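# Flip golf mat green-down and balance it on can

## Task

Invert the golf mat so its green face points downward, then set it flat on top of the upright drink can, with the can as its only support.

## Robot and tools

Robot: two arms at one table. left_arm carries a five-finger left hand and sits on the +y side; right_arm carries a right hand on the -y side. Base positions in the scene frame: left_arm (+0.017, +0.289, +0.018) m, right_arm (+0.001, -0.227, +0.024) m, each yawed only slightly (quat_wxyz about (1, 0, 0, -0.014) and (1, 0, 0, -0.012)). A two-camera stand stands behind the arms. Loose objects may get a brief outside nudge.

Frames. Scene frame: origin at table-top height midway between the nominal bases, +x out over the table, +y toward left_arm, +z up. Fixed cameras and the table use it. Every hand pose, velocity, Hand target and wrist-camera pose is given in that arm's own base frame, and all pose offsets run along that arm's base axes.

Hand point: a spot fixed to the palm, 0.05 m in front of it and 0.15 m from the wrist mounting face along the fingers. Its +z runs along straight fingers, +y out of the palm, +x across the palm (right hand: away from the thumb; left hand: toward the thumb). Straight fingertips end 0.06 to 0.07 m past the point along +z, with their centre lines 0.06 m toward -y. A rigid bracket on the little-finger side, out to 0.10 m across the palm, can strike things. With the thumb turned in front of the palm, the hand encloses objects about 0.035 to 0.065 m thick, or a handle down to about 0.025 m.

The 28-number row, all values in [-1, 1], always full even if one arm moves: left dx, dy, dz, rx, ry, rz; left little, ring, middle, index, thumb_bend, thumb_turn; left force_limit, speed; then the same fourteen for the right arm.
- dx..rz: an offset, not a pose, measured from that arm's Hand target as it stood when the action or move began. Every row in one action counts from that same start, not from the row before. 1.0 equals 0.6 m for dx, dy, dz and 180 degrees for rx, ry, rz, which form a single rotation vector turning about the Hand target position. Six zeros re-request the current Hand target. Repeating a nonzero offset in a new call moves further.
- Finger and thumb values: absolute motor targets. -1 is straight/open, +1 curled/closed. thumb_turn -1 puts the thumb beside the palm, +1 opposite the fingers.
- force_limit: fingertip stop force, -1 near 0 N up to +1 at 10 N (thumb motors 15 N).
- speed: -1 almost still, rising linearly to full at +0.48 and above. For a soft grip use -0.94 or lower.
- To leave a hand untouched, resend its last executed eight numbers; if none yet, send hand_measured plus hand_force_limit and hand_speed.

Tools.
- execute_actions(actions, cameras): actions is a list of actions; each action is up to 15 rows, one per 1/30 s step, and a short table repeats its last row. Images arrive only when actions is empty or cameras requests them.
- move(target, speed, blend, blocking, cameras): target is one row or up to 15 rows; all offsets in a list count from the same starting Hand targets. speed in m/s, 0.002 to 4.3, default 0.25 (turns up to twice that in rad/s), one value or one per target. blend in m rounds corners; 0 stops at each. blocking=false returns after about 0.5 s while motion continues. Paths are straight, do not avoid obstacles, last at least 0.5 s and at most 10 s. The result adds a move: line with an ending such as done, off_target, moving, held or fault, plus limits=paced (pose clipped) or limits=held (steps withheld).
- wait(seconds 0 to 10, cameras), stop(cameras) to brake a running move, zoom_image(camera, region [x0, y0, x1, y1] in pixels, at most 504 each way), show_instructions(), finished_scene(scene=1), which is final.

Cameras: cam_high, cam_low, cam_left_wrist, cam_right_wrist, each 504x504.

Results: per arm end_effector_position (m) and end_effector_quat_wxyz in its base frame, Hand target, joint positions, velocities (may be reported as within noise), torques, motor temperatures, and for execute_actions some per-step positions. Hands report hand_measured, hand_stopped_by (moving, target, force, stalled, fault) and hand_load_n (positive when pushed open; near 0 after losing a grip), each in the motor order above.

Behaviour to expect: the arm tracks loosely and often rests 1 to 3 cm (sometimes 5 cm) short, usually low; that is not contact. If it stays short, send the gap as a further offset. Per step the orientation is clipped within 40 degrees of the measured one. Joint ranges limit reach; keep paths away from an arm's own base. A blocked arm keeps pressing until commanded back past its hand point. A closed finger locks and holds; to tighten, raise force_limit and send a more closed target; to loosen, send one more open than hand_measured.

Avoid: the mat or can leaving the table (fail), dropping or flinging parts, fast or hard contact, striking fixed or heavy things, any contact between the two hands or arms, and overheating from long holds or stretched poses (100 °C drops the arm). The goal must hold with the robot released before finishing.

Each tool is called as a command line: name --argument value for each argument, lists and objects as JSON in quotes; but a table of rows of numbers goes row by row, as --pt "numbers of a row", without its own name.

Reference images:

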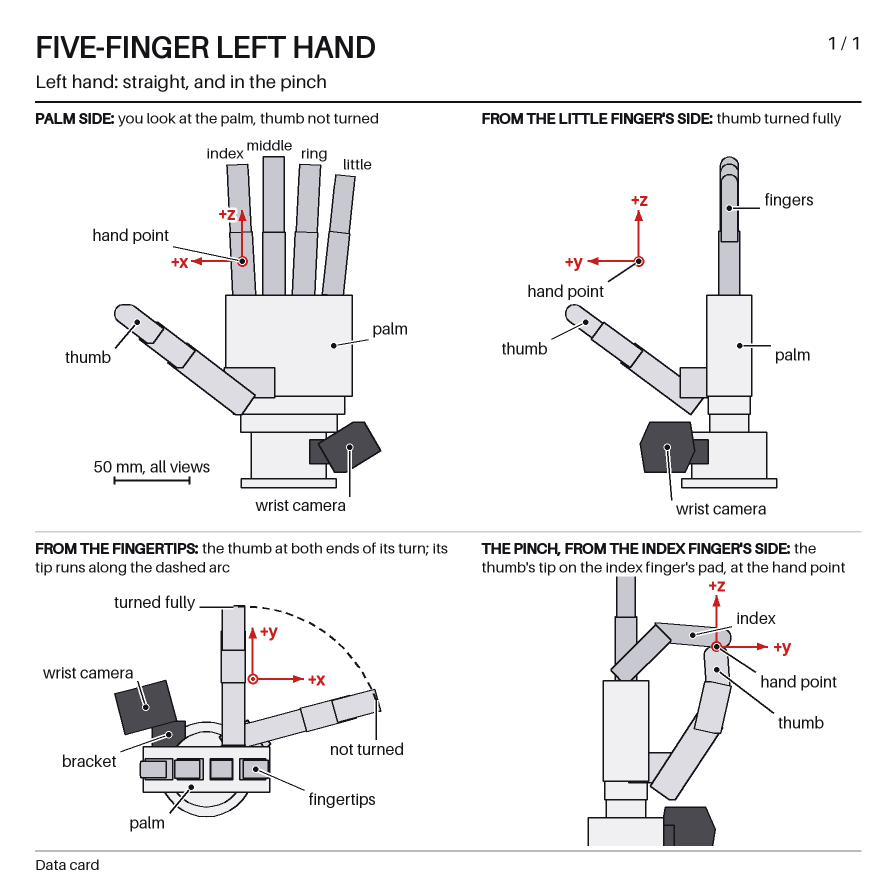

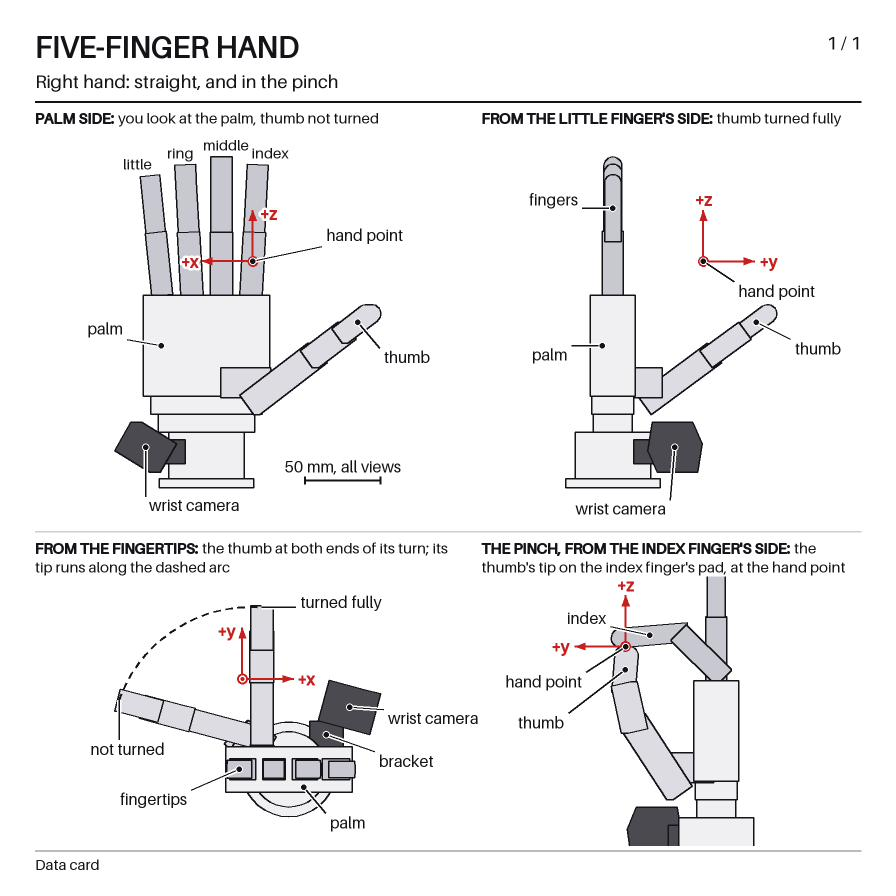

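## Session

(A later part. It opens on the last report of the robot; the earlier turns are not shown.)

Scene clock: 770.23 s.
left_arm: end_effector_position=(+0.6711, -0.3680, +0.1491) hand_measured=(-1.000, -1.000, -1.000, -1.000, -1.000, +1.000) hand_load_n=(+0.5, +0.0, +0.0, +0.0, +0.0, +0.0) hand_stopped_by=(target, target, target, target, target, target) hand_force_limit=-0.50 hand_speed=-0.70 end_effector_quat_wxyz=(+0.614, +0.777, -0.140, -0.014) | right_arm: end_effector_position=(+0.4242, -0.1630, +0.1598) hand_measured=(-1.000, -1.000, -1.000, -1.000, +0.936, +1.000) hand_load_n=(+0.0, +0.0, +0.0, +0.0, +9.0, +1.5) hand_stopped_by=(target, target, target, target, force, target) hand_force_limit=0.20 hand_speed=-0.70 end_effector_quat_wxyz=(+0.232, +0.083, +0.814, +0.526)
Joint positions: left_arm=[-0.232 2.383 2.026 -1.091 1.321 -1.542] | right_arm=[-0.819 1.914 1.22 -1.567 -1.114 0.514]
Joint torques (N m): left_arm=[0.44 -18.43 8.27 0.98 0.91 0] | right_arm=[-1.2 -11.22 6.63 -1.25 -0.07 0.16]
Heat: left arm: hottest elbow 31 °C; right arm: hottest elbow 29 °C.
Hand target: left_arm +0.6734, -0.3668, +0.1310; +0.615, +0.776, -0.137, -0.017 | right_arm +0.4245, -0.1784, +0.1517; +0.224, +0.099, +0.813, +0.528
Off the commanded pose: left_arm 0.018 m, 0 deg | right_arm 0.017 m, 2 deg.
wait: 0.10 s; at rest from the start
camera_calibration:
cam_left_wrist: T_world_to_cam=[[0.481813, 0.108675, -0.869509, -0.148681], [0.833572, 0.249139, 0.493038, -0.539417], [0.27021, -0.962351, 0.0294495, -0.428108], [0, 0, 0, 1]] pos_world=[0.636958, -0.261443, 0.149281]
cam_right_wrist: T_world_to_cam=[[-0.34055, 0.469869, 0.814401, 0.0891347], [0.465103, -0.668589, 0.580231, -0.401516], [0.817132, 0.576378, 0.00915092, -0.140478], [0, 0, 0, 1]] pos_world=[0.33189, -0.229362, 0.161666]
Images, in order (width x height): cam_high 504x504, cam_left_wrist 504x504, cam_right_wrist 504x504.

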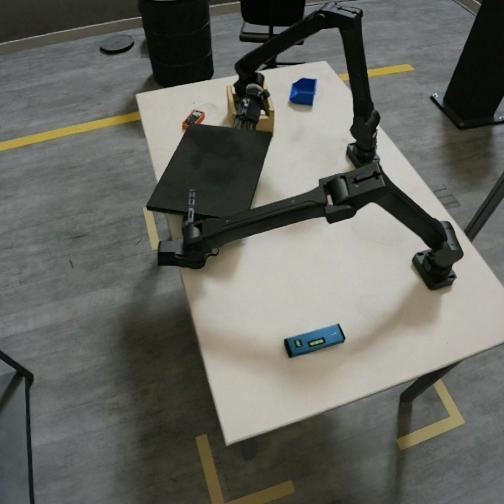

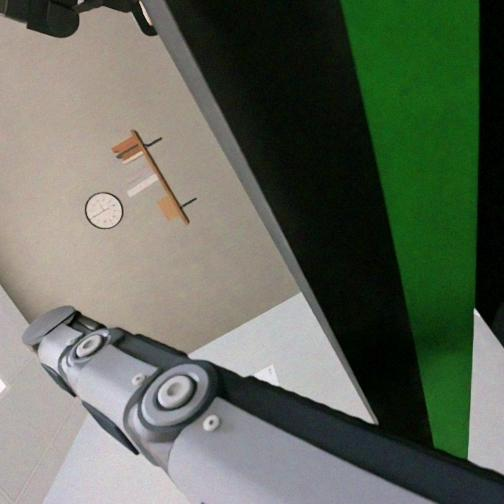

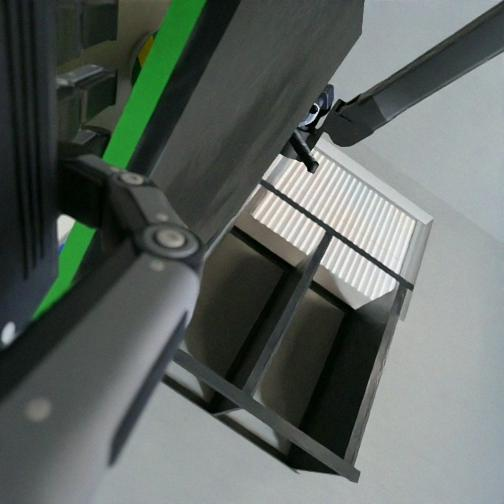

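move --target '[0,0,0,0,0,0,-1,-1,-1,-1,-1,1,-0.5,-0.7,-0.012,-0.0217,0,0,0,0,-1,-1,-1,-1,1,1,0.2,-0.7]' --speed 0.03 --cameras '["cam_low"]'

zoom_image --camera "cam_low" --region '[190, 175, 290, 275]'

zoom_image --camera "cam_low" --region '[185, 200, 265, 240]'

Scene clock: 772.73 s.
left_arm: end_effector_position=(+0.6711, -0.3680, +0.1491) hand_measured=(-1.000, -1.000, -1.000, -1.000, -1.000, +1.000) hand_load_n=(+0.0, +0.5, +0.0, +0.0, +0.0, +0.0) hand_stopped_by=(target, target, target, target, target, target) hand_force_limit=-0.50 hand_speed=-0.70 end_effector_quat_wxyz=(+0.614, +0.777, -0.140, -0.014) | right_arm: end_effector_position=(+0.4176, -0.1655, +0.1604) hand_measured=(-1.000, -1.000, -1.000, -1.000, +0.936, +1.000) hand_load_n=(+0.0, +0.0, +0.0, +0.0, +9.0, +1.5) hand_stopped_by=(target, target, target, target, force, target) hand_force_limit=0.20 hand_speed=-0.70 end_effector_quat_wxyz=(+0.225, +0.076, +0.814, +0.530)
Joint positions: left_arm=[-0.232 2.383 2.026 -1.091 1.321 -1.542] | right_arm=[-0.831 1.928 1.234 -1.623 -1.094 0.457]
Joint torques (N m): left_arm=[0.44 -18.55 8.27 0.95 0.91 0] | right_arm=[-2.61 -11.16 7.15 -1.05 -0.04 0.23]
Heat: left arm: hottest elbow 31 °C; right arm: hottest elbow 30 °C.
Hand target: left_arm +0.6734, -0.3668, +0.1310; +0.615, +0.776, -0.137, -0.017 | right_arm +0.4172, -0.1915, +0.1517; +0.224, +0.099, +0.813, +0.528
Off the commanded pose: left_arm 0.018 m, 0 deg | right_arm 0.027 m, 3 deg.
move: off_target (left_arm, right_arm)
Images, in order (width x height): cam_low 504x504.

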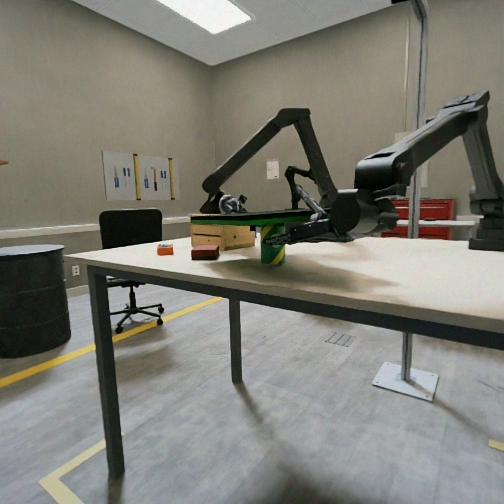

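Scaled by 5.040 from the camera's 504x504 image, which has a finer 720x720 frame.

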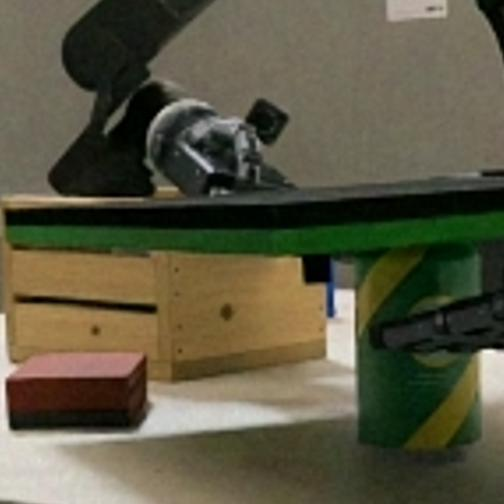

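Scaled by 6.300 from the camera's 504x504 image, which has a finer 720x720 frame.

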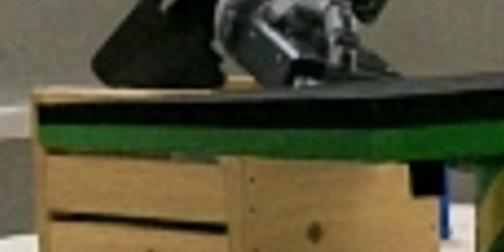

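wait --seconds 0.1 --cameras '["cam_high","cam_left_wrist","cam_right_wrist"]'

zoom_image --camera "cam_right_wrist" --region '[0, 0, 250, 330]'

zoom_image --camera "cam_high" --region '[180, 80, 290, 190]'

Scene clock: 773.30 s.
left_arm: end_effector_position=(+0.6711, -0.3680, +0.1491) hand_measured=(-1.000, -1.000, -1.000, -1.000, -1.000, +1.000) hand_load_n=(+0.0, +0.0, +0.0, +0.0, +0.0, +0.0) hand_stopped_by=(target, target, target, target, target, target) hand_force_limit=-0.50 hand_speed=-0.70 end_effector_quat_wxyz=(+0.614, +0.777, -0.140, -0.014) | right_arm: end_effector_position=(+0.4176, -0.1655, +0.1604) hand_measured=(-1.000, -1.000, -1.000, -1.000, +0.936, +1.000) hand_load_n=(+0.0, +0.0, +0.0, +0.0, +9.0, +1.5) hand_stopped_by=(target, target, target, target, force, target) hand_force_limit=0.20 hand_speed=-0.70 end_effector_quat_wxyz=(+0.225, +0.076, +0.814, +0.530)
Joint positions: left_arm=[-0.232 2.383 2.026 -1.091 1.321 -1.542] | right_arm=[-0.831 1.928 1.234 -1.623 -1.094 0.457]
Joint torques (N m): left_arm=[0.44 -18.49 8.28 0.98 0.91 -0.01] | right_arm=[-2.49 -11.28 7.23 -1.05 -0.06 0.25]
Heat: left arm: hottest elbow 31 °C; right arm: hottest elbow 30 °C.
Hand target: left_arm +0.6734, -0.3668, +0.1310; +0.615, +0.776, -0.137, -0.017 | right_arm +0.4173, -0.1915, +0.1518; +0.224, +0.099, +0.813, +0.528
Off the commanded pose: left_arm 0.018 m, 0 deg | right_arm 0.027 m, 3 deg.
wait: 0.10 s; at rest from the start
camera_calibration:
cam_left_wrist: T_world_to_cam=[[0.481813, 0.108675, -0.869509, -0.148681], [0.833572, 0.249139, 0.493038, -0.539417], [0.27021, -0.962351, 0.0294495, -0.428108], [0, 0, 0, 1]] pos_world=[0.636958, -0.261443, 0.149281]
cam_right_wrist: T_world_to_cam=[[-0.348002, 0.458476, 0.817737, 0.0882869], [0.48069, -0.661611, 0.575507, -0.405077], [0.80488, 0.593356, 0.00985775, -0.125773], [0, 0, 0, 1]] pos_world=[0.326673, -0.233852, 0.162169]
Images, in order (width x height): cam_high 504x504, cam_left_wrist 504x504, cam_right_wrist 504x504.

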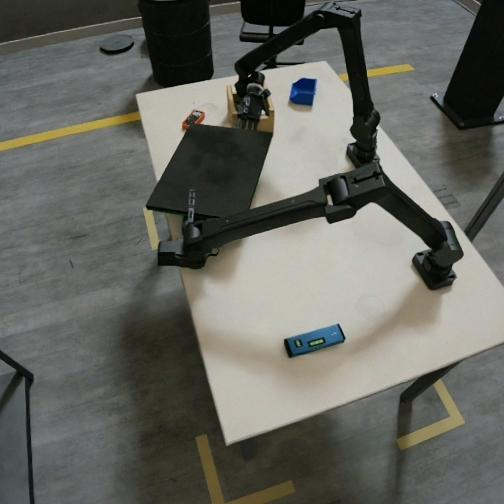

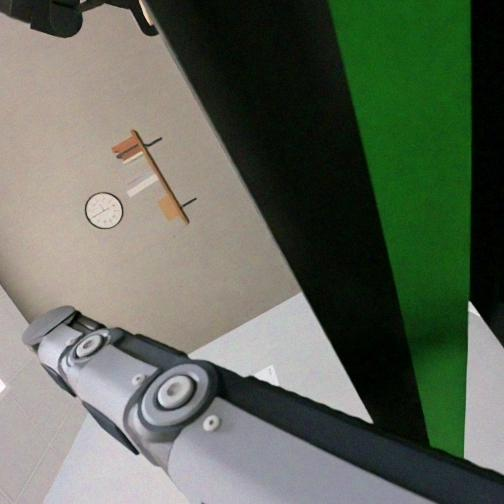

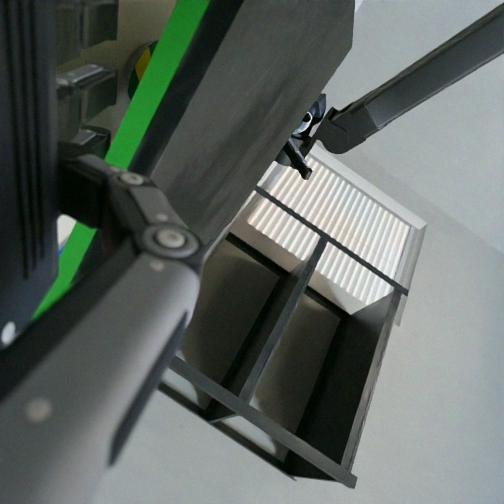

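Scaled by 1.527 from the camera's 504x504 image, which has a finer 720x720 frame.

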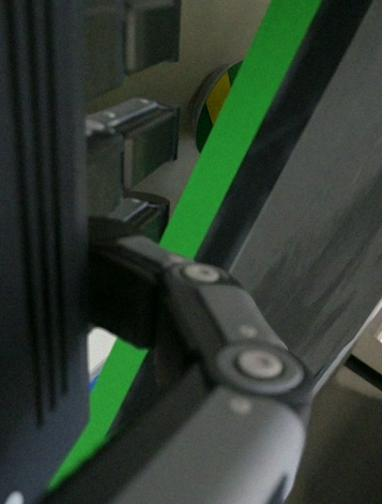

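Scaled by 4.582 from the camera's 504x504 image, which has a finer 720x720 frame.

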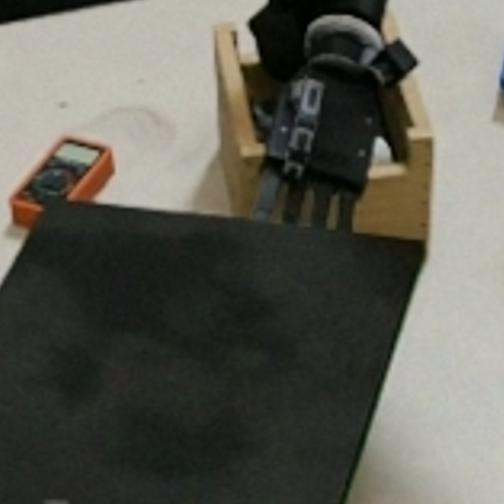

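move --target '[0,0,0,0,0,0,-1,-1,-1,-1,-1,1,-0.5,-0.7,0.0,0.03,0.0,-0.029,0.016,0,-1,-1,-1,-1,1,1,0.2,-0.7]' --speed 0.03 --cameras '["cam_low"]'

zoom_image --camera "cam_low" --region '[190, 175, 290, 275]'

zoom_image --camera "cam_low" --region '[185, 200, 265, 240]'

Scene clock: 776.33 s.
left_arm: end_effector_position=(+0.6711, -0.3680, +0.1491) hand_measured=(-1.000, -1.000, -1.000, -1.000, -1.000, +1.000) hand_load_n=(+0.0, +0.0, +0.0, +0.0, +0.5, +0.0) hand_stopped_by=(target, target, target, target, target, target) hand_force_limit=-0.50 hand_speed=-0.70 end_effector_quat_wxyz=(+0.614, +0.777, -0.140, -0.014) | right_arm: end_effector_position=(+0.4203, -0.1630, +0.1549) hand_measured=(-1.000, -1.000, -1.000, -1.000, +0.936, +1.000) hand_load_n=(+0.0, +0.0, +0.0, +0.0, +9.0, +1.5) hand_stopped_by=(target, target, target, target, force, target) hand_force_limit=0.20 hand_speed=-0.70 end_effector_quat_wxyz=(+0.208, +0.085, +0.838, +0.497)
Joint positions: left_arm=[-0.232 2.383 2.026 -1.091 1.321 -1.542] | right_arm=[-0.822 1.874 1.213 -1.512 -1.036 0.601]
Joint torques (N m): left_arm=[0.44 -18.49 8.27 0.98 0.91 0] | right_arm=[-1.08 -13.74 4.57 0.34 -0.05 0.46]
Heat: left arm: hottest elbow 30 °C; right arm: hottest elbow 29 °C.
Hand target: left_arm +0.6734, -0.3668, +0.1310; +0.615, +0.776, -0.137, -0.017 | right_arm +0.4173, -0.1736, +0.1517; +0.208, +0.102, +0.842, +0.487
Off the commanded pose: left_arm 0.018 m, 0 deg | right_arm 0.011 m, 2 deg.
move: off_target (left_arm, right_arm)
Images, in order (width x height): cam_low 504x504.

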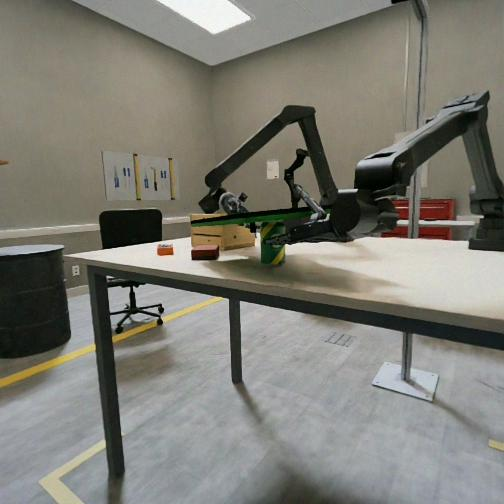

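Scaled by 5.040 from the camera's 504x504 image, which has a finer 720x720 frame.

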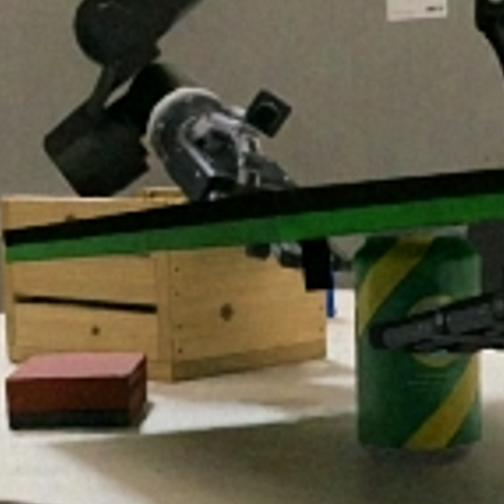

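Scaled by 6.300 from the camera's 504x504 image, which has a finer 720x720 frame.

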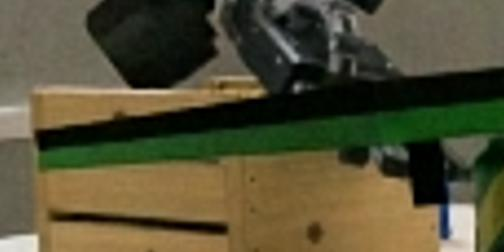

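move --target '[0,0,0,0,0,0,-1,-1,-1,-1,-1,1,-0.5,-0.7,0.005,0.01,0.04,0.029,-0.016,0,-1,-1,-1,-1,1,1,0.2,-0.7]' --speed 0.03 --cameras '["cam_low"]'

zoom_image --camera "cam_low" --region '[190, 175, 290, 275]'

Scene clock: 778.87 s.
left_arm: end_effector_position=(+0.6711, -0.3680, +0.1491) hand_measured=(-1.000, -1.000, -1.000, -1.000, -1.000, +1.000) hand_load_n=(+0.0, +0.0, +0.0, +0.0, +0.0, +0.0) hand_stopped_by=(target, target, target, target, target, target) hand_force_limit=-0.50 hand_speed=-0.70 end_effector_quat_wxyz=(+0.614, +0.777, -0.140, -0.014) | right_arm: end_effector_position=(+0.4194, -0.1633, +0.1725) hand_measured=(-1.000, -1.000, -1.000, -1.000, +0.936, +1.000) hand_load_n=(-0.5, +0.0, +0.0, +0.0, +9.0, +1.5) hand_stopped_by=(target, target, target, target, force, target) hand_force_limit=0.20 hand_speed=-0.70 end_effector_quat_wxyz=(+0.222, +0.097, +0.817, +0.524)
Joint positions: left_arm=[-0.232 2.383 2.026 -1.091 1.321 -1.542] | right_arm=[-0.829 1.874 1.211 -1.587 -1.099 0.551]
Joint torques (N m): left_arm=[0.38 -18.55 8.27 0.98 0.91 -0.01] | right_arm=[-0.15 -12.86 5.83 -1.55 -0.87 -0.04]
Heat: left arm: hottest elbow 30 °C; right arm: hottest elbow 29 °C.
Hand target: left_arm +0.6734, -0.3668, +0.1310; +0.615, +0.776, -0.137, -0.017 | right_arm +0.4203, -0.1675, +0.1757; +0.224, +0.099, +0.813, +0.528
Off the commanded pose: left_arm 0.018 m, 0 deg | right_arm 0.005 m, 1 deg.
move: off_target (left_arm)
Images, in order (width x height): cam_low 504x504.

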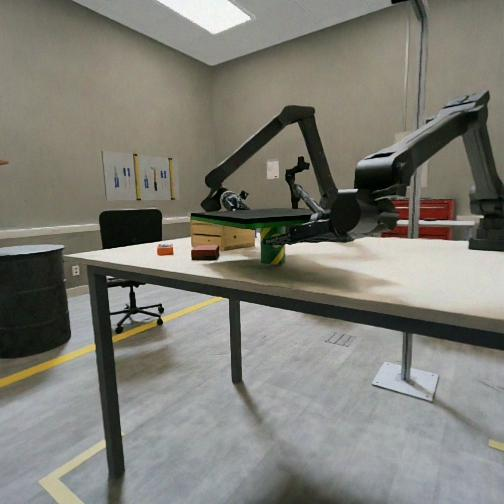

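Scaled by 5.040 from the camera's 504x504 image, which has a finer 720x720 frame.

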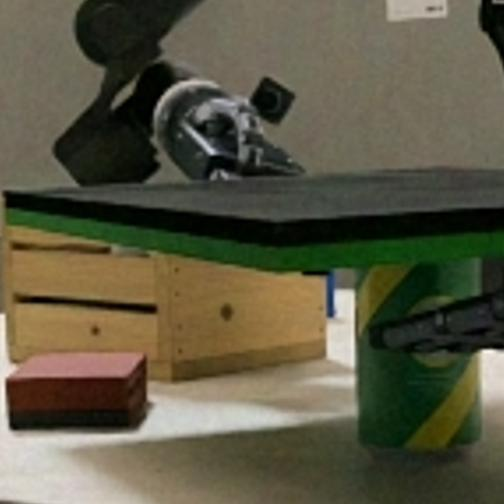

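wait --seconds 0.1 --cameras '["cam_high","cam_low"]'

zoom_image --camera "cam_high" --region '[130, 80, 290, 240]'

zoom_image --camera "cam_high" --region '[140, 190, 200, 250]'

zoom_image --camera "cam_low" --region '[230, 180, 330, 280]'

Scene clock: 779.83 s.
left_arm: end_effector_position=(+0.6711, -0.3680, +0.1491) hand_measured=(-1.000, -1.000, -1.000, -1.000, -1.000, +1.000) hand_load_n=(+0.0, +0.0, +0.0, +0.0, +0.0, +0.0) hand_stopped_by=(target, target, target, target, target, target) hand_force_limit=-0.50 hand_speed=-0.70 end_effector_quat_wxyz=(+0.614, +0.777, -0.140, -0.014) | right_arm: end_effector_position=(+0.4193, -0.1633, +0.1725) hand_measured=(-1.000, -1.000, -1.000, -1.000, +0.936, +1.000) hand_load_n=(+0.0, +0.0, +0.0, +0.0, +9.0, +1.5) hand_stopped_by=(target, target, target, target, force, target) hand_force_limit=0.20 hand_speed=-0.70 end_effector_quat_wxyz=(+0.222, +0.097, +0.817, +0.524)
Joint positions: left_arm=[-0.232 2.383 2.026 -1.091 1.321 -1.542] | right_arm=[-0.829 1.874 1.211 -1.587 -1.099 0.55]
Joint torques (N m): left_arm=[0.5 -18.55 8.27 0.99 0.91 0] | right_arm=[0.09 -12.86 5.79 -1.5 -0.88 -0.05]
Heat: left arm: hottest elbow 30 °C; right arm: hottest elbow 29 °C.
Hand target: left_arm +0.6734, -0.3668, +0.1310; +0.615, +0.776, -0.137, -0.017 | right_arm +0.4203, -0.1675, +0.1757; +0.224, +0.099, +0.813, +0.528
Off the commanded pose: left_arm 0.018 m, 0 deg | right_arm 0.005 m, 1 deg.
wait: 0.10 s; at rest from the start
Images, in order (width x height): cam_high 504x504, cam_low 504x504.

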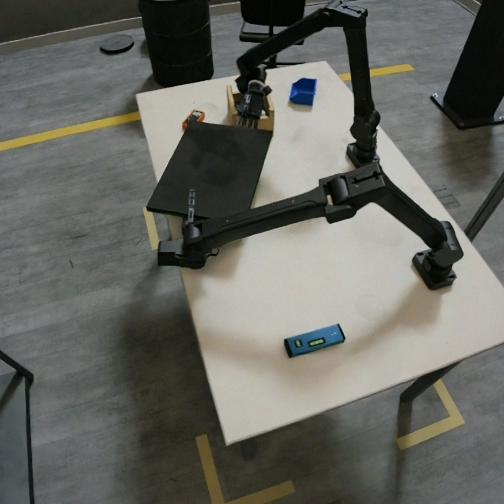

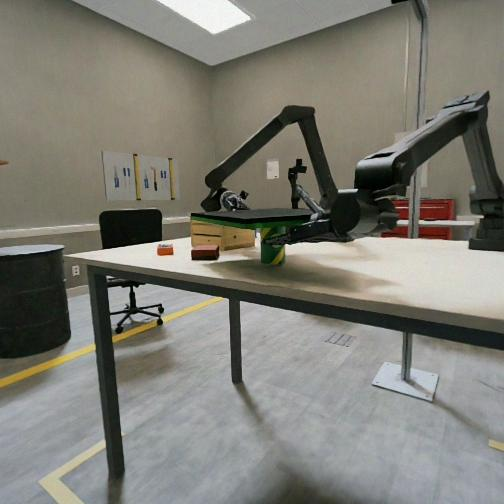

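Scaled by 3.150 from the camera's 504x504 image, which has a finer 720x720 frame.

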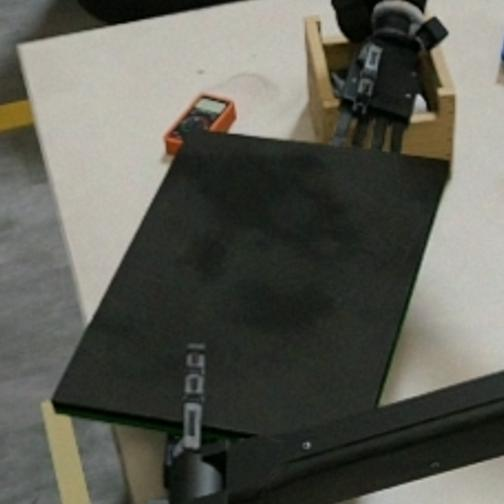

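Scaled by 8.400 from the camera's 504x504 image, which has a finer 720x720 frame.

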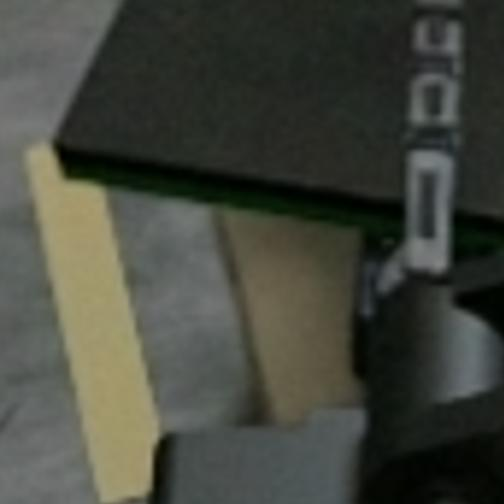

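Scaled by 5.040 from the camera's 504x504 image, which has a finer 720x720 frame.

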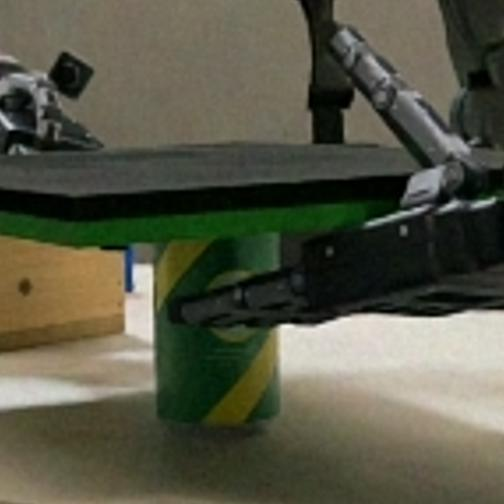

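zoom_image --camera "cam_low" --region '[235, 195, 325, 225]'

zoom_image --camera "cam_low" --region '[260, 200, 300, 220]'

Scaled by 5.600 from the camera's 504x504 image, which has a finer 720x720 frame.

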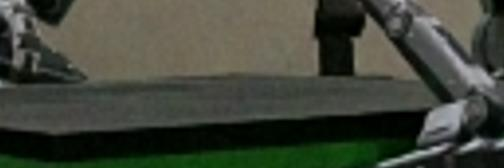

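Scaled by 12.600 from the camera's 504x504 image, which has a finer 720x720 frame.

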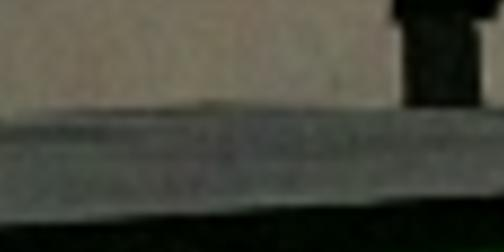

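move --target '[0,0,0.05,0,0,0,-1,-1,-1,-1,-1,1,-0.5,-0.7,0,0,0,0,0,0,-1,-1,-1,-1,1,1,0.2,-0.7]' --speed 0.03 --cameras '["cam_low"]'

zoom_image --camera "cam_low" --region '[190, 175, 290, 275]'

Scene clock: 784.30 s.
left_arm: end_effector_position=(+0.6694, -0.3676, +0.1480) hand_measured=(-1.000, -1.000, -1.000, -1.000, -1.000, +1.000) hand_load_n=(+0.0, +0.0, +0.0, +0.0, +0.0, +0.0) hand_stopped_by=(target, target, target, target, target, target) hand_force_limit=-0.50 hand_speed=-0.70 end_effector_quat_wxyz=(+0.613, +0.779, -0.130, -0.026) | right_arm: end_effector_position=(+0.4193, -0.1633, +0.1725) hand_measured=(-1.000, -1.000, -1.000, -1.000, +0.936, +1.000) hand_load_n=(+0.0, +0.0, +0.0, +0.5, +9.5, +1.5) hand_stopped_by=(target, target, target, target, force, target) hand_force_limit=0.20 hand_speed=-0.70 end_effector_quat_wxyz=(+0.222, +0.096, +0.817, +0.524)
Joint positions: left_arm=[-0.232 2.383 2.026 -1.122 1.321 -1.542] | right_arm=[-0.829 1.874 1.211 -1.587 -1.099 0.55]
Joint torques (N m): left_arm=[0.44 -20.89 9.84 0.02 0.91 -0.02] | right_arm=[0.03 -12.81 5.82 -1.51 -0.85 -0.05]
Heat: left arm: hottest elbow 30 °C; right arm: hottest elbow 29 °C.
Hand target: left_arm +0.6734, -0.3668, +0.1609; +0.615, +0.776, -0.137, -0.017 | right_arm +0.4203, -0.1675, +0.1757; +0.224, +0.099, +0.813, +0.528
Off the commanded pose: left_arm 0.014 m, 1 deg | right_arm 0.005 m, 1 deg.
move: off_target (left_arm)
Images, in order (width x height): cam_low 504x504.

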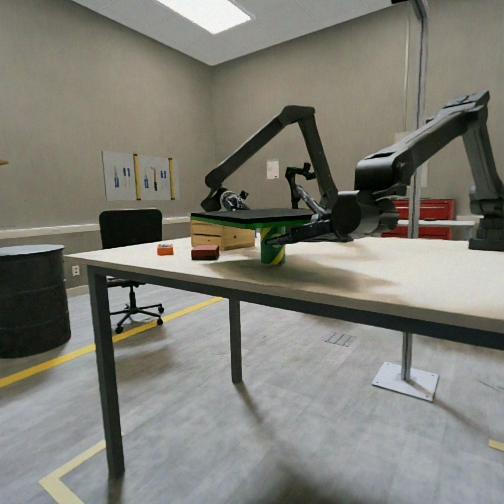

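Scaled by 5.040 from the camera's 504x504 image, which has a finer 720x720 frame.

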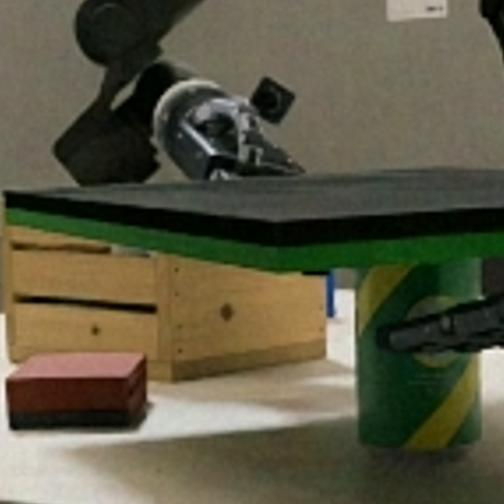

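move --target '[0,0,0.025,0,0,0,-1,-1,-1,-1,-1,1,-0.5,-0.7,0,0,0,0,0,0,-1,-1,-1,-1,1,1,0.2,-0.7]' --speed 0.03 --cameras '["cam_low"]'

zoom_image --camera "cam_low" --region '[230, 180, 330, 280]'

Scene clock: 785.47 s.
left_arm: end_effector_position=(+0.6678, -0.3672, +0.1471) hand_measured=(-1.000, -1.000, -1.000, -1.000, -1.000, +1.000) hand_load_n=(+0.0, +0.0, +0.0, +0.0, +0.0, +0.0) hand_stopped_by=(target, target, target, target, target, target) hand_force_limit=-0.50 hand_speed=-0.70 end_effector_quat_wxyz=(+0.612, +0.780, -0.123, -0.036) | right_arm: end_effector_position=(+0.4193, -0.1633, +0.1725) hand_measured=(-1.000, -1.000, -1.000, -1.000, +0.936, +1.000) hand_load_n=(+0.0, +0.0, +0.0, +0.0, +9.0, +1.5) hand_stopped_by=(target, target, target, target, force, target) hand_force_limit=0.20 hand_speed=-0.70 end_effector_quat_wxyz=(+0.222, +0.096, +0.817, +0.524)
Joint positions: left_arm=[-0.232 2.383 2.026 -1.148 1.321 -1.542] | right_arm=[-0.829 1.874 1.211 -1.587 -1.099 0.55]
Joint torques (N m): left_arm=[0.38 -22.01 10.52 0.01 0.91 -0.01] | right_arm=[0.03 -12.92 5.81 -1.5 -0.86 -0.05]
Heat: left arm: hottest elbow 30 °C; right arm: hottest elbow 29 °C.
Hand target: left_arm +0.6734, -0.3668, +0.1759; +0.615, +0.776, -0.137, -0.017 | right_arm +0.4203, -0.1675, +0.1757; +0.224, +0.099, +0.813, +0.528
Off the commanded pose: left_arm 0.029 m, 3 deg | right_arm 0.005 m, 1 deg.
move: off_target (left_arm)
Images, in order (width x height): cam_low 504x504.

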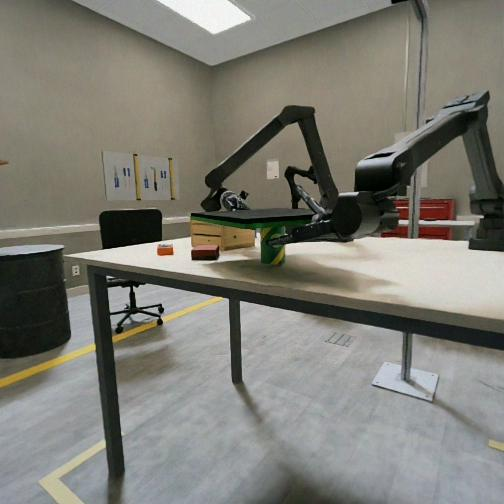

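Scaled by 5.040 from the camera's 504x504 image, which has a finer 720x720 frame.

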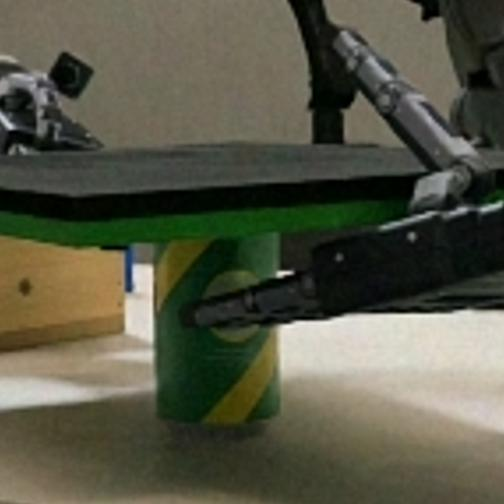

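move --target '[0,0,0.012,0,0,0,-1,-1,-1,-1,-0.15,1,-0.5,-0.5,0,0,0,0,0,0,-1,-1,-1,-1,1,1,0.2,-0.7]' --speed 0.03 --cameras '["cam_low","cam_left_wrist"]'

zoom_image --camera "cam_low" --region '[230, 180, 330, 280]'

Scene clock: 787.20 s.
left_arm: end_effector_position=(+0.6669, -0.3670, +0.1511) hand_measured=(-1.000, -1.000, -1.000, -1.000, -0.150, +1.000) hand_load_n=(+0.0, +0.0, +0.0, +0.0, +0.0, +0.0) hand_stopped_by=(target, target, target, target, target, target) hand_force_limit=-0.50 hand_speed=-0.50 end_effector_quat_wxyz=(+0.612, +0.780, -0.120, -0.039) | right_arm: end_effector_position=(+0.4193, -0.1633, +0.1725) hand_measured=(-1.000, -1.000, -1.000, -1.000, +0.936, +1.000) hand_load_n=(+0.0, +0.0, +0.0, +0.0, +9.0, +1.5) hand_stopped_by=(target, target, target, target, force, target) hand_force_limit=0.20 hand_speed=-0.70 end_effector_quat_wxyz=(+0.222, +0.096, +0.817, +0.524)
Joint positions: left_arm=[-0.232 2.377 2.026 -1.161 1.321 -1.542] | right_arm=[-0.829 1.874 1.211 -1.587 -1.099 0.55]
Joint torques (N m): left_arm=[0.38 -22.24 10.95 -0.02 0.91 0] | right_arm=[-0.09 -12.86 5.82 -1.54 -0.87 -0.05]
Heat: left arm: hottest elbow 30 °C; right arm: hottest elbow 29 °C.
Hand target: left_arm +0.6734, -0.3668, +0.1833; +0.615, +0.776, -0.137, -0.017 | right_arm +0.4203, -0.1675, +0.1757; +0.224, +0.099, +0.813, +0.528
Off the commanded pose: left_arm 0.033 m, 3 deg | right_arm 0.005 m, 1 deg.
move: off_target (left_arm)
camera_calibration:
cam_left_wrist: T_world_to_cam=[[0.42698, 0.121277, -0.896092, -0.0998257], [0.862665, 0.242468, 0.443868, -0.551499], [0.271104, -0.962549, -0.0010924, -0.42209], [0, 0, 0, 1]] pos_world=[0.632813, -0.260455, 0.154879]
Images, in order (width x height): cam_low 504x504, cam_left_wrist 504x504.

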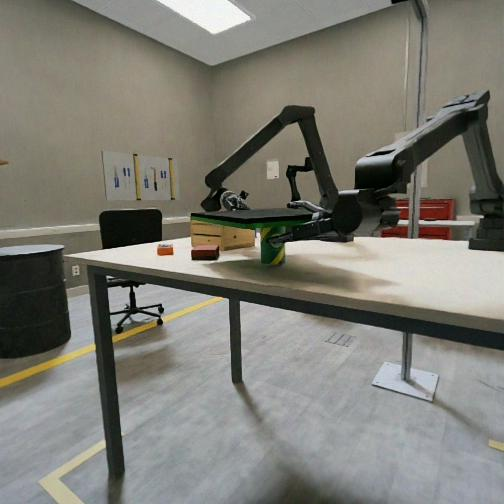

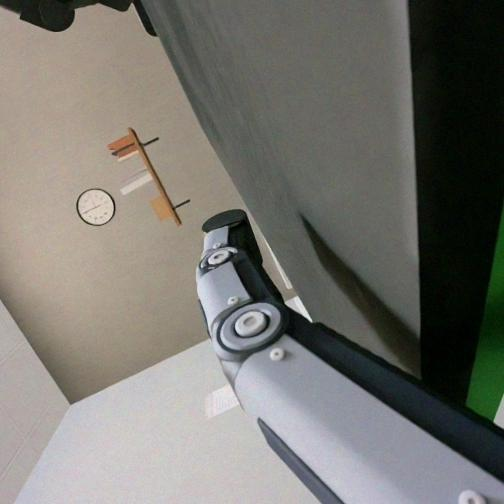

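Scaled by 5.040 from the camera's 504x504 image, which has a finer 720x720 frame.

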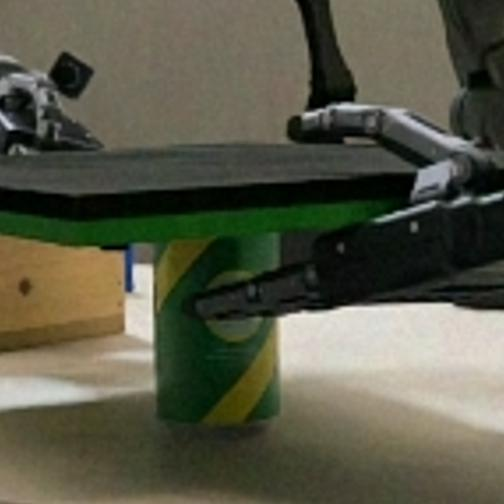

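move --target '[0,0,0.008,0,0,0,-1,-1,-1,-1,0.24,1,-0.5,-0.92,0,0,0,0,0,0,-1,-1,-1,-1,1,1,0.2,-0.7]' --speed 0.03 --cameras '["cam_low"]'

zoom_image --camera "cam_low" --region '[230, 180, 330, 280]'

Scene clock: 790.00 s.
left_arm: end_effector_position=(+0.6664, -0.3668, +0.1529) hand_measured=(-1.000, -1.000, -1.000, -1.000, +0.112, +1.000) hand_load_n=(+0.0, +0.0, +0.0, +0.0, +3.5, +0.5) hand_stopped_by=(target, target, target, target, force, target) hand_force_limit=-0.50 hand_speed=-0.92 end_effector_quat_wxyz=(+0.613, +0.780, -0.118, -0.042) | right_arm: end_effector_position=(+0.4194, -0.1634, +0.1718) hand_measured=(-1.000, -1.000, -1.000, -1.000, +0.936, +1.000) hand_load_n=(+0.0, +0.0, +0.0, +0.0, +9.0, +1.5) hand_stopped_by=(target, target, target, target, force, target) hand_force_limit=0.20 hand_speed=-0.70 end_effector_quat_wxyz=(+0.222, +0.097, +0.817, +0.524)
Joint positions: left_arm=[-0.232 2.375 2.026 -1.17 1.323 -1.542] | right_arm=[-0.829 1.876 1.211 -1.587 -1.099 0.55]
Joint torques (N m): left_arm=[0.44 -22.36 11.17 0.01 0.84 -0.01] | right_arm=[-0.09 -13.04 5.81 -1.52 -0.87 -0.06]
Heat: left arm: hottest elbow 31 °C; right arm: hottest elbow 29 °C.
Hand target: left_arm +0.6734, -0.3668, +0.1881; +0.615, +0.776, -0.137, -0.017 | right_arm +0.4203, -0.1675, +0.1758; +0.224, +0.099, +0.813, +0.528
Off the commanded pose: left_arm 0.036 m, 4 deg | right_arm 0.006 m, 1 deg.
move: off_target (left_arm)
Images, in order (width x height): cam_low 504x504.

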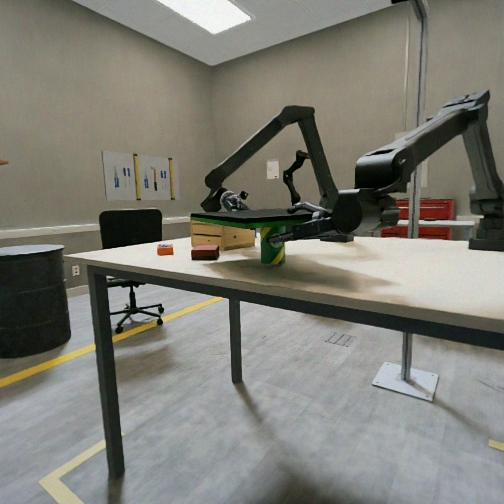

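Scaled by 5.040 from the camera's 504x504 image, which has a finer 720x720 frame.

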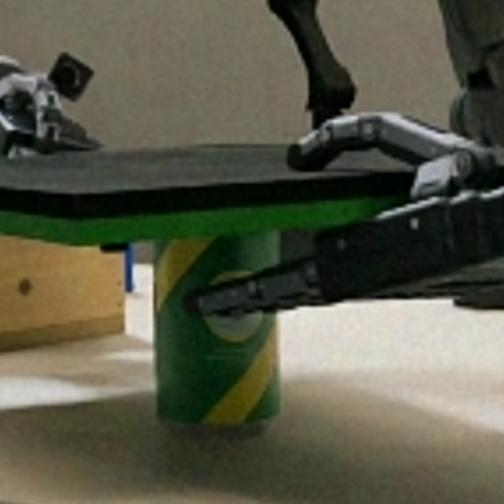

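move --pt "0 0 0.02 0 0 0 -1 -1 -1 -1 0.24 1 -0.5 -0.92 0 0 0.02 0 0 0 -1 -1 -1 -1 1 1 0.2 -0.7" --pt "0 0 0.035 0 0 0 -1 -1 -1 -1 0.24 1 -0.5 -0.92 0 0 0.04 0 0 0 -1 -1 -1 -1 1 1 0.2 -0.7" --speed 0.03 --cameras '["cam_low"]'

zoom_image --camera "cam_low" --region '[190, 165, 290, 265]'

Scene clock: 791.77 s.
left_arm: end_effector_position=(+0.6646, -0.3656, +0.1537) hand_measured=(-1.000, -1.000, -1.000, -1.000, +0.112, +1.000) hand_load_n=(+0.0, +0.0, +0.0, +0.0, +2.5, +0.5) hand_stopped_by=(target, target, target, target, force, target) hand_force_limit=-0.50 hand_speed=-0.92 end_effector_quat_wxyz=(+0.610, +0.783, -0.108, -0.054) | right_arm: end_effector_position=(+0.4170, -0.1610, +0.1760) hand_measured=(-1.000, -1.000, -1.000, -1.000, +0.936, +1.000) hand_load_n=(+0.0, +0.0, +0.0, +0.5, +9.0, +1.5) hand_stopped_by=(target, target, target, target, force, target) hand_force_limit=0.20 hand_speed=-0.70 end_effector_quat_wxyz=(+0.205, +0.109, +0.812, +0.536)
Joint positions: left_arm=[-0.231 2.371 2.026 -1.206 1.319 -1.542] | right_arm=[-0.829 1.876 1.211 -1.635 -1.096 0.55]
Joint torques (N m): left_arm=[0.32 -23.71 12.16 0.02 0.96 -0.01] | right_arm=[0.03 -15.91 7.04 -1.84 -0.96 -0.06]
Heat: left arm: hottest elbow 31 °C; right arm: hottest elbow 29 °C.
Hand target: left_arm +0.6734, -0.3669, +0.2091; +0.615, +0.776, -0.138, -0.017 | right_arm +0.4203, -0.1675, +0.1998; +0.224, +0.099, +0.813, +0.528
Off the commanded pose: left_arm 0.056 m, 5 deg | right_arm 0.025 m, 3 deg.
move: off_target (left_arm, right_arm)
Images, in order (width x height): cam_low 504x504.

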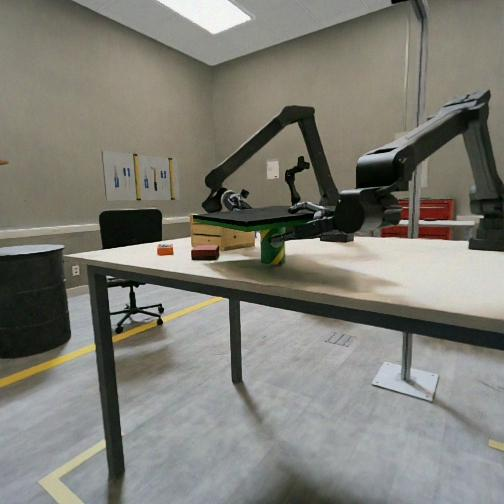

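Scaled by 5.040 from the camera's 504x504 image, which has a finer 720x720 frame.

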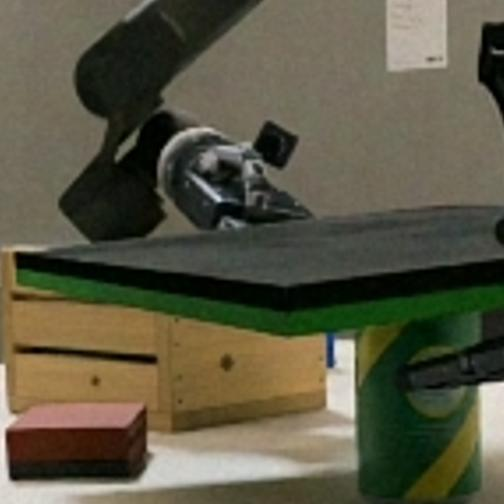

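move --target '[0,0,0.012,0,0,0,-1,-1,-1,-1,0.24,1,-0.5,-0.92,0,0,0.02,0,0,0,-1,-1,-1,-1,1,1,0.2,-0.7]' --speed 0.03 --cameras '["cam_low"]'

zoom_image --camera "cam_low" --region '[190, 175, 290, 275]'

Scene clock: 793.10 s.
left_arm: end_effector_position=(+0.6640, -0.3646, +0.1561) hand_measured=(-1.000, -1.000, -1.000, -1.000, +0.112, +1.000) hand_load_n=(+0.0, +0.0, +0.0, +0.0, +1.5, +0.5) hand_stopped_by=(target, target, target, target, force, target) hand_force_limit=-0.50 hand_speed=-0.92 end_effector_quat_wxyz=(+0.609, +0.784, -0.105, -0.057) | right_arm: end_effector_position=(+0.4157, -0.1597, +0.1795) hand_measured=(-1.000, -1.000, -1.000, -1.000, +0.936, +1.000) hand_load_n=(+0.0, +0.0, +0.0, +0.5, +9.5, +1.5) hand_stopped_by=(target, target, target, target, force, target) hand_force_limit=0.20 hand_speed=-0.70 end_effector_quat_wxyz=(+0.197, +0.114, +0.809, +0.542)
Joint positions: left_arm=[-0.23 2.366 2.026 -1.22 1.317 -1.542] | right_arm=[-0.829 1.874 1.211 -1.662 -1.095 0.55]
Joint torques (N m): left_arm=[0.21 -23.88 12.59 0.01 1.04 0] | right_arm=[-0.03 -16.97 7.72 -2.02 -1 -0.05]
Heat: left arm: hottest elbow 31 °C; right arm: hottest elbow 30 °C.
Hand target: left_arm +0.6733, -0.3670, +0.2164; +0.615, +0.776, -0.138, -0.017 | right_arm +0.4203, -0.1675, +0.2118; +0.224, +0.099, +0.813, +0.528
Off the commanded pose: left_arm 0.061 m, 6 deg | right_arm 0.034 m, 4 deg.
move: off_target (left_arm, right_arm)
Images, in order (width x height): cam_low 504x504.

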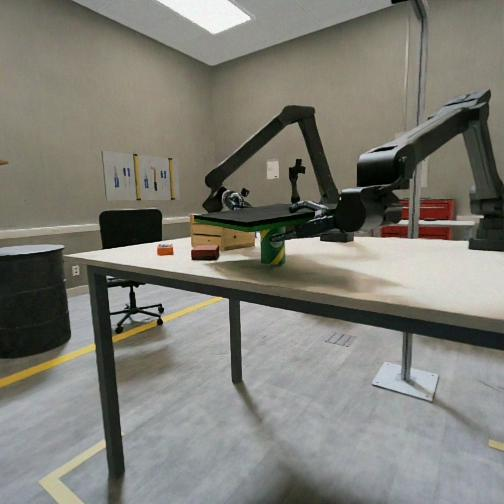

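Scaled by 5.040 from the camera's 504x504 image, which has a finer 720x720 frame.

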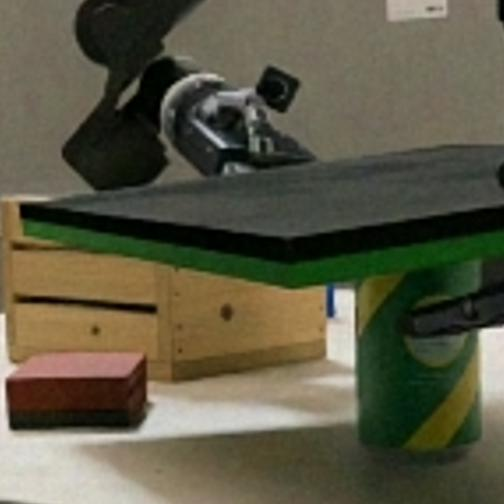

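move --target '[0,0,0.015,0,0,0,-1,-1,-1,-1,0.24,1,-0.5,-0.92,0,0,0.01,0,0,0,-1,-1,-1,-1,1,1,0.2,-0.7]' --speed 0.03 --cameras '["cam_low"]'

zoom_image --camera "cam_low" --region '[190, 175, 290, 275]'

Scene clock: 794.50 s.
left_arm: end_effector_position=(+0.6642, -0.3644, +0.1664) hand_measured=(-1.000, -1.000, -1.000, -1.000, +0.114, +1.000) hand_load_n=(+0.0, +0.0, +0.0, +0.0, +0.5, +0.0) hand_stopped_by=(target, target, target, target, force, target) hand_force_limit=-0.50 hand_speed=-0.92 end_effector_quat_wxyz=(+0.609, +0.784, -0.105, -0.057) | right_arm: end_effector_position=(+0.4149, -0.1588, +0.1856) hand_measured=(-1.000, -1.000, -1.000, -1.000, +0.936, +1.000) hand_load_n=(+0.0, +0.0, +0.0, +0.5, +9.0, +1.0) hand_stopped_by=(target, target, target, target, force, target) hand_force_limit=0.20 hand_speed=-0.70 end_effector_quat_wxyz=(+0.199, +0.113, +0.810, +0.540)
Joint positions: left_arm=[-0.229 2.356 2.035 -1.239 1.316 -1.542] | right_arm=[-0.829 1.859 1.211 -1.669 -1.095 0.55]
Joint torques (N m): left_arm=[0.21 -23.71 12.82 0.01 1.07 0.01] | right_arm=[-0.09 -16.79 8.02 -1.88 -1.03 0.02]
Heat: left arm: hottest elbow 31 °C; right arm: hottest elbow 30 °C.
Hand target: left_arm +0.6733, -0.3669, +0.2253; +0.615, +0.776, -0.138, -0.017 | right_arm +0.4203, -0.1674, +0.2179; +0.224, +0.099, +0.813, +0.528
Off the commanded pose: left_arm 0.060 m, 6 deg | right_arm 0.034 m, 4 deg.
joint sent to its limit (right arm) — joint 4 (wrist pitch), lower limit. The joint targets still meet the commanded pose.
move: off_target (left_arm, right_arm)
Images, in order (width x height): cam_low 504x504.

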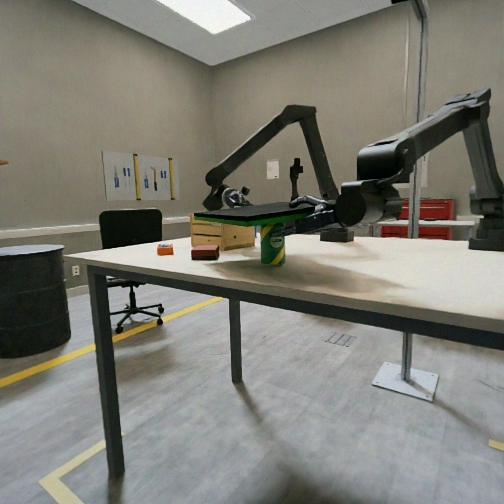

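Scaled by 5.040 from the camera's 504x504 image, which has a finer 720x720 frame.

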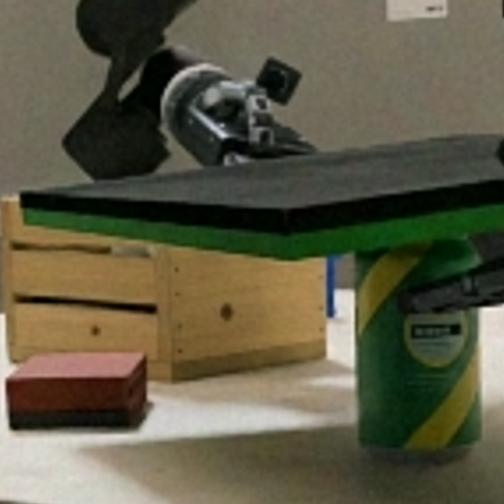

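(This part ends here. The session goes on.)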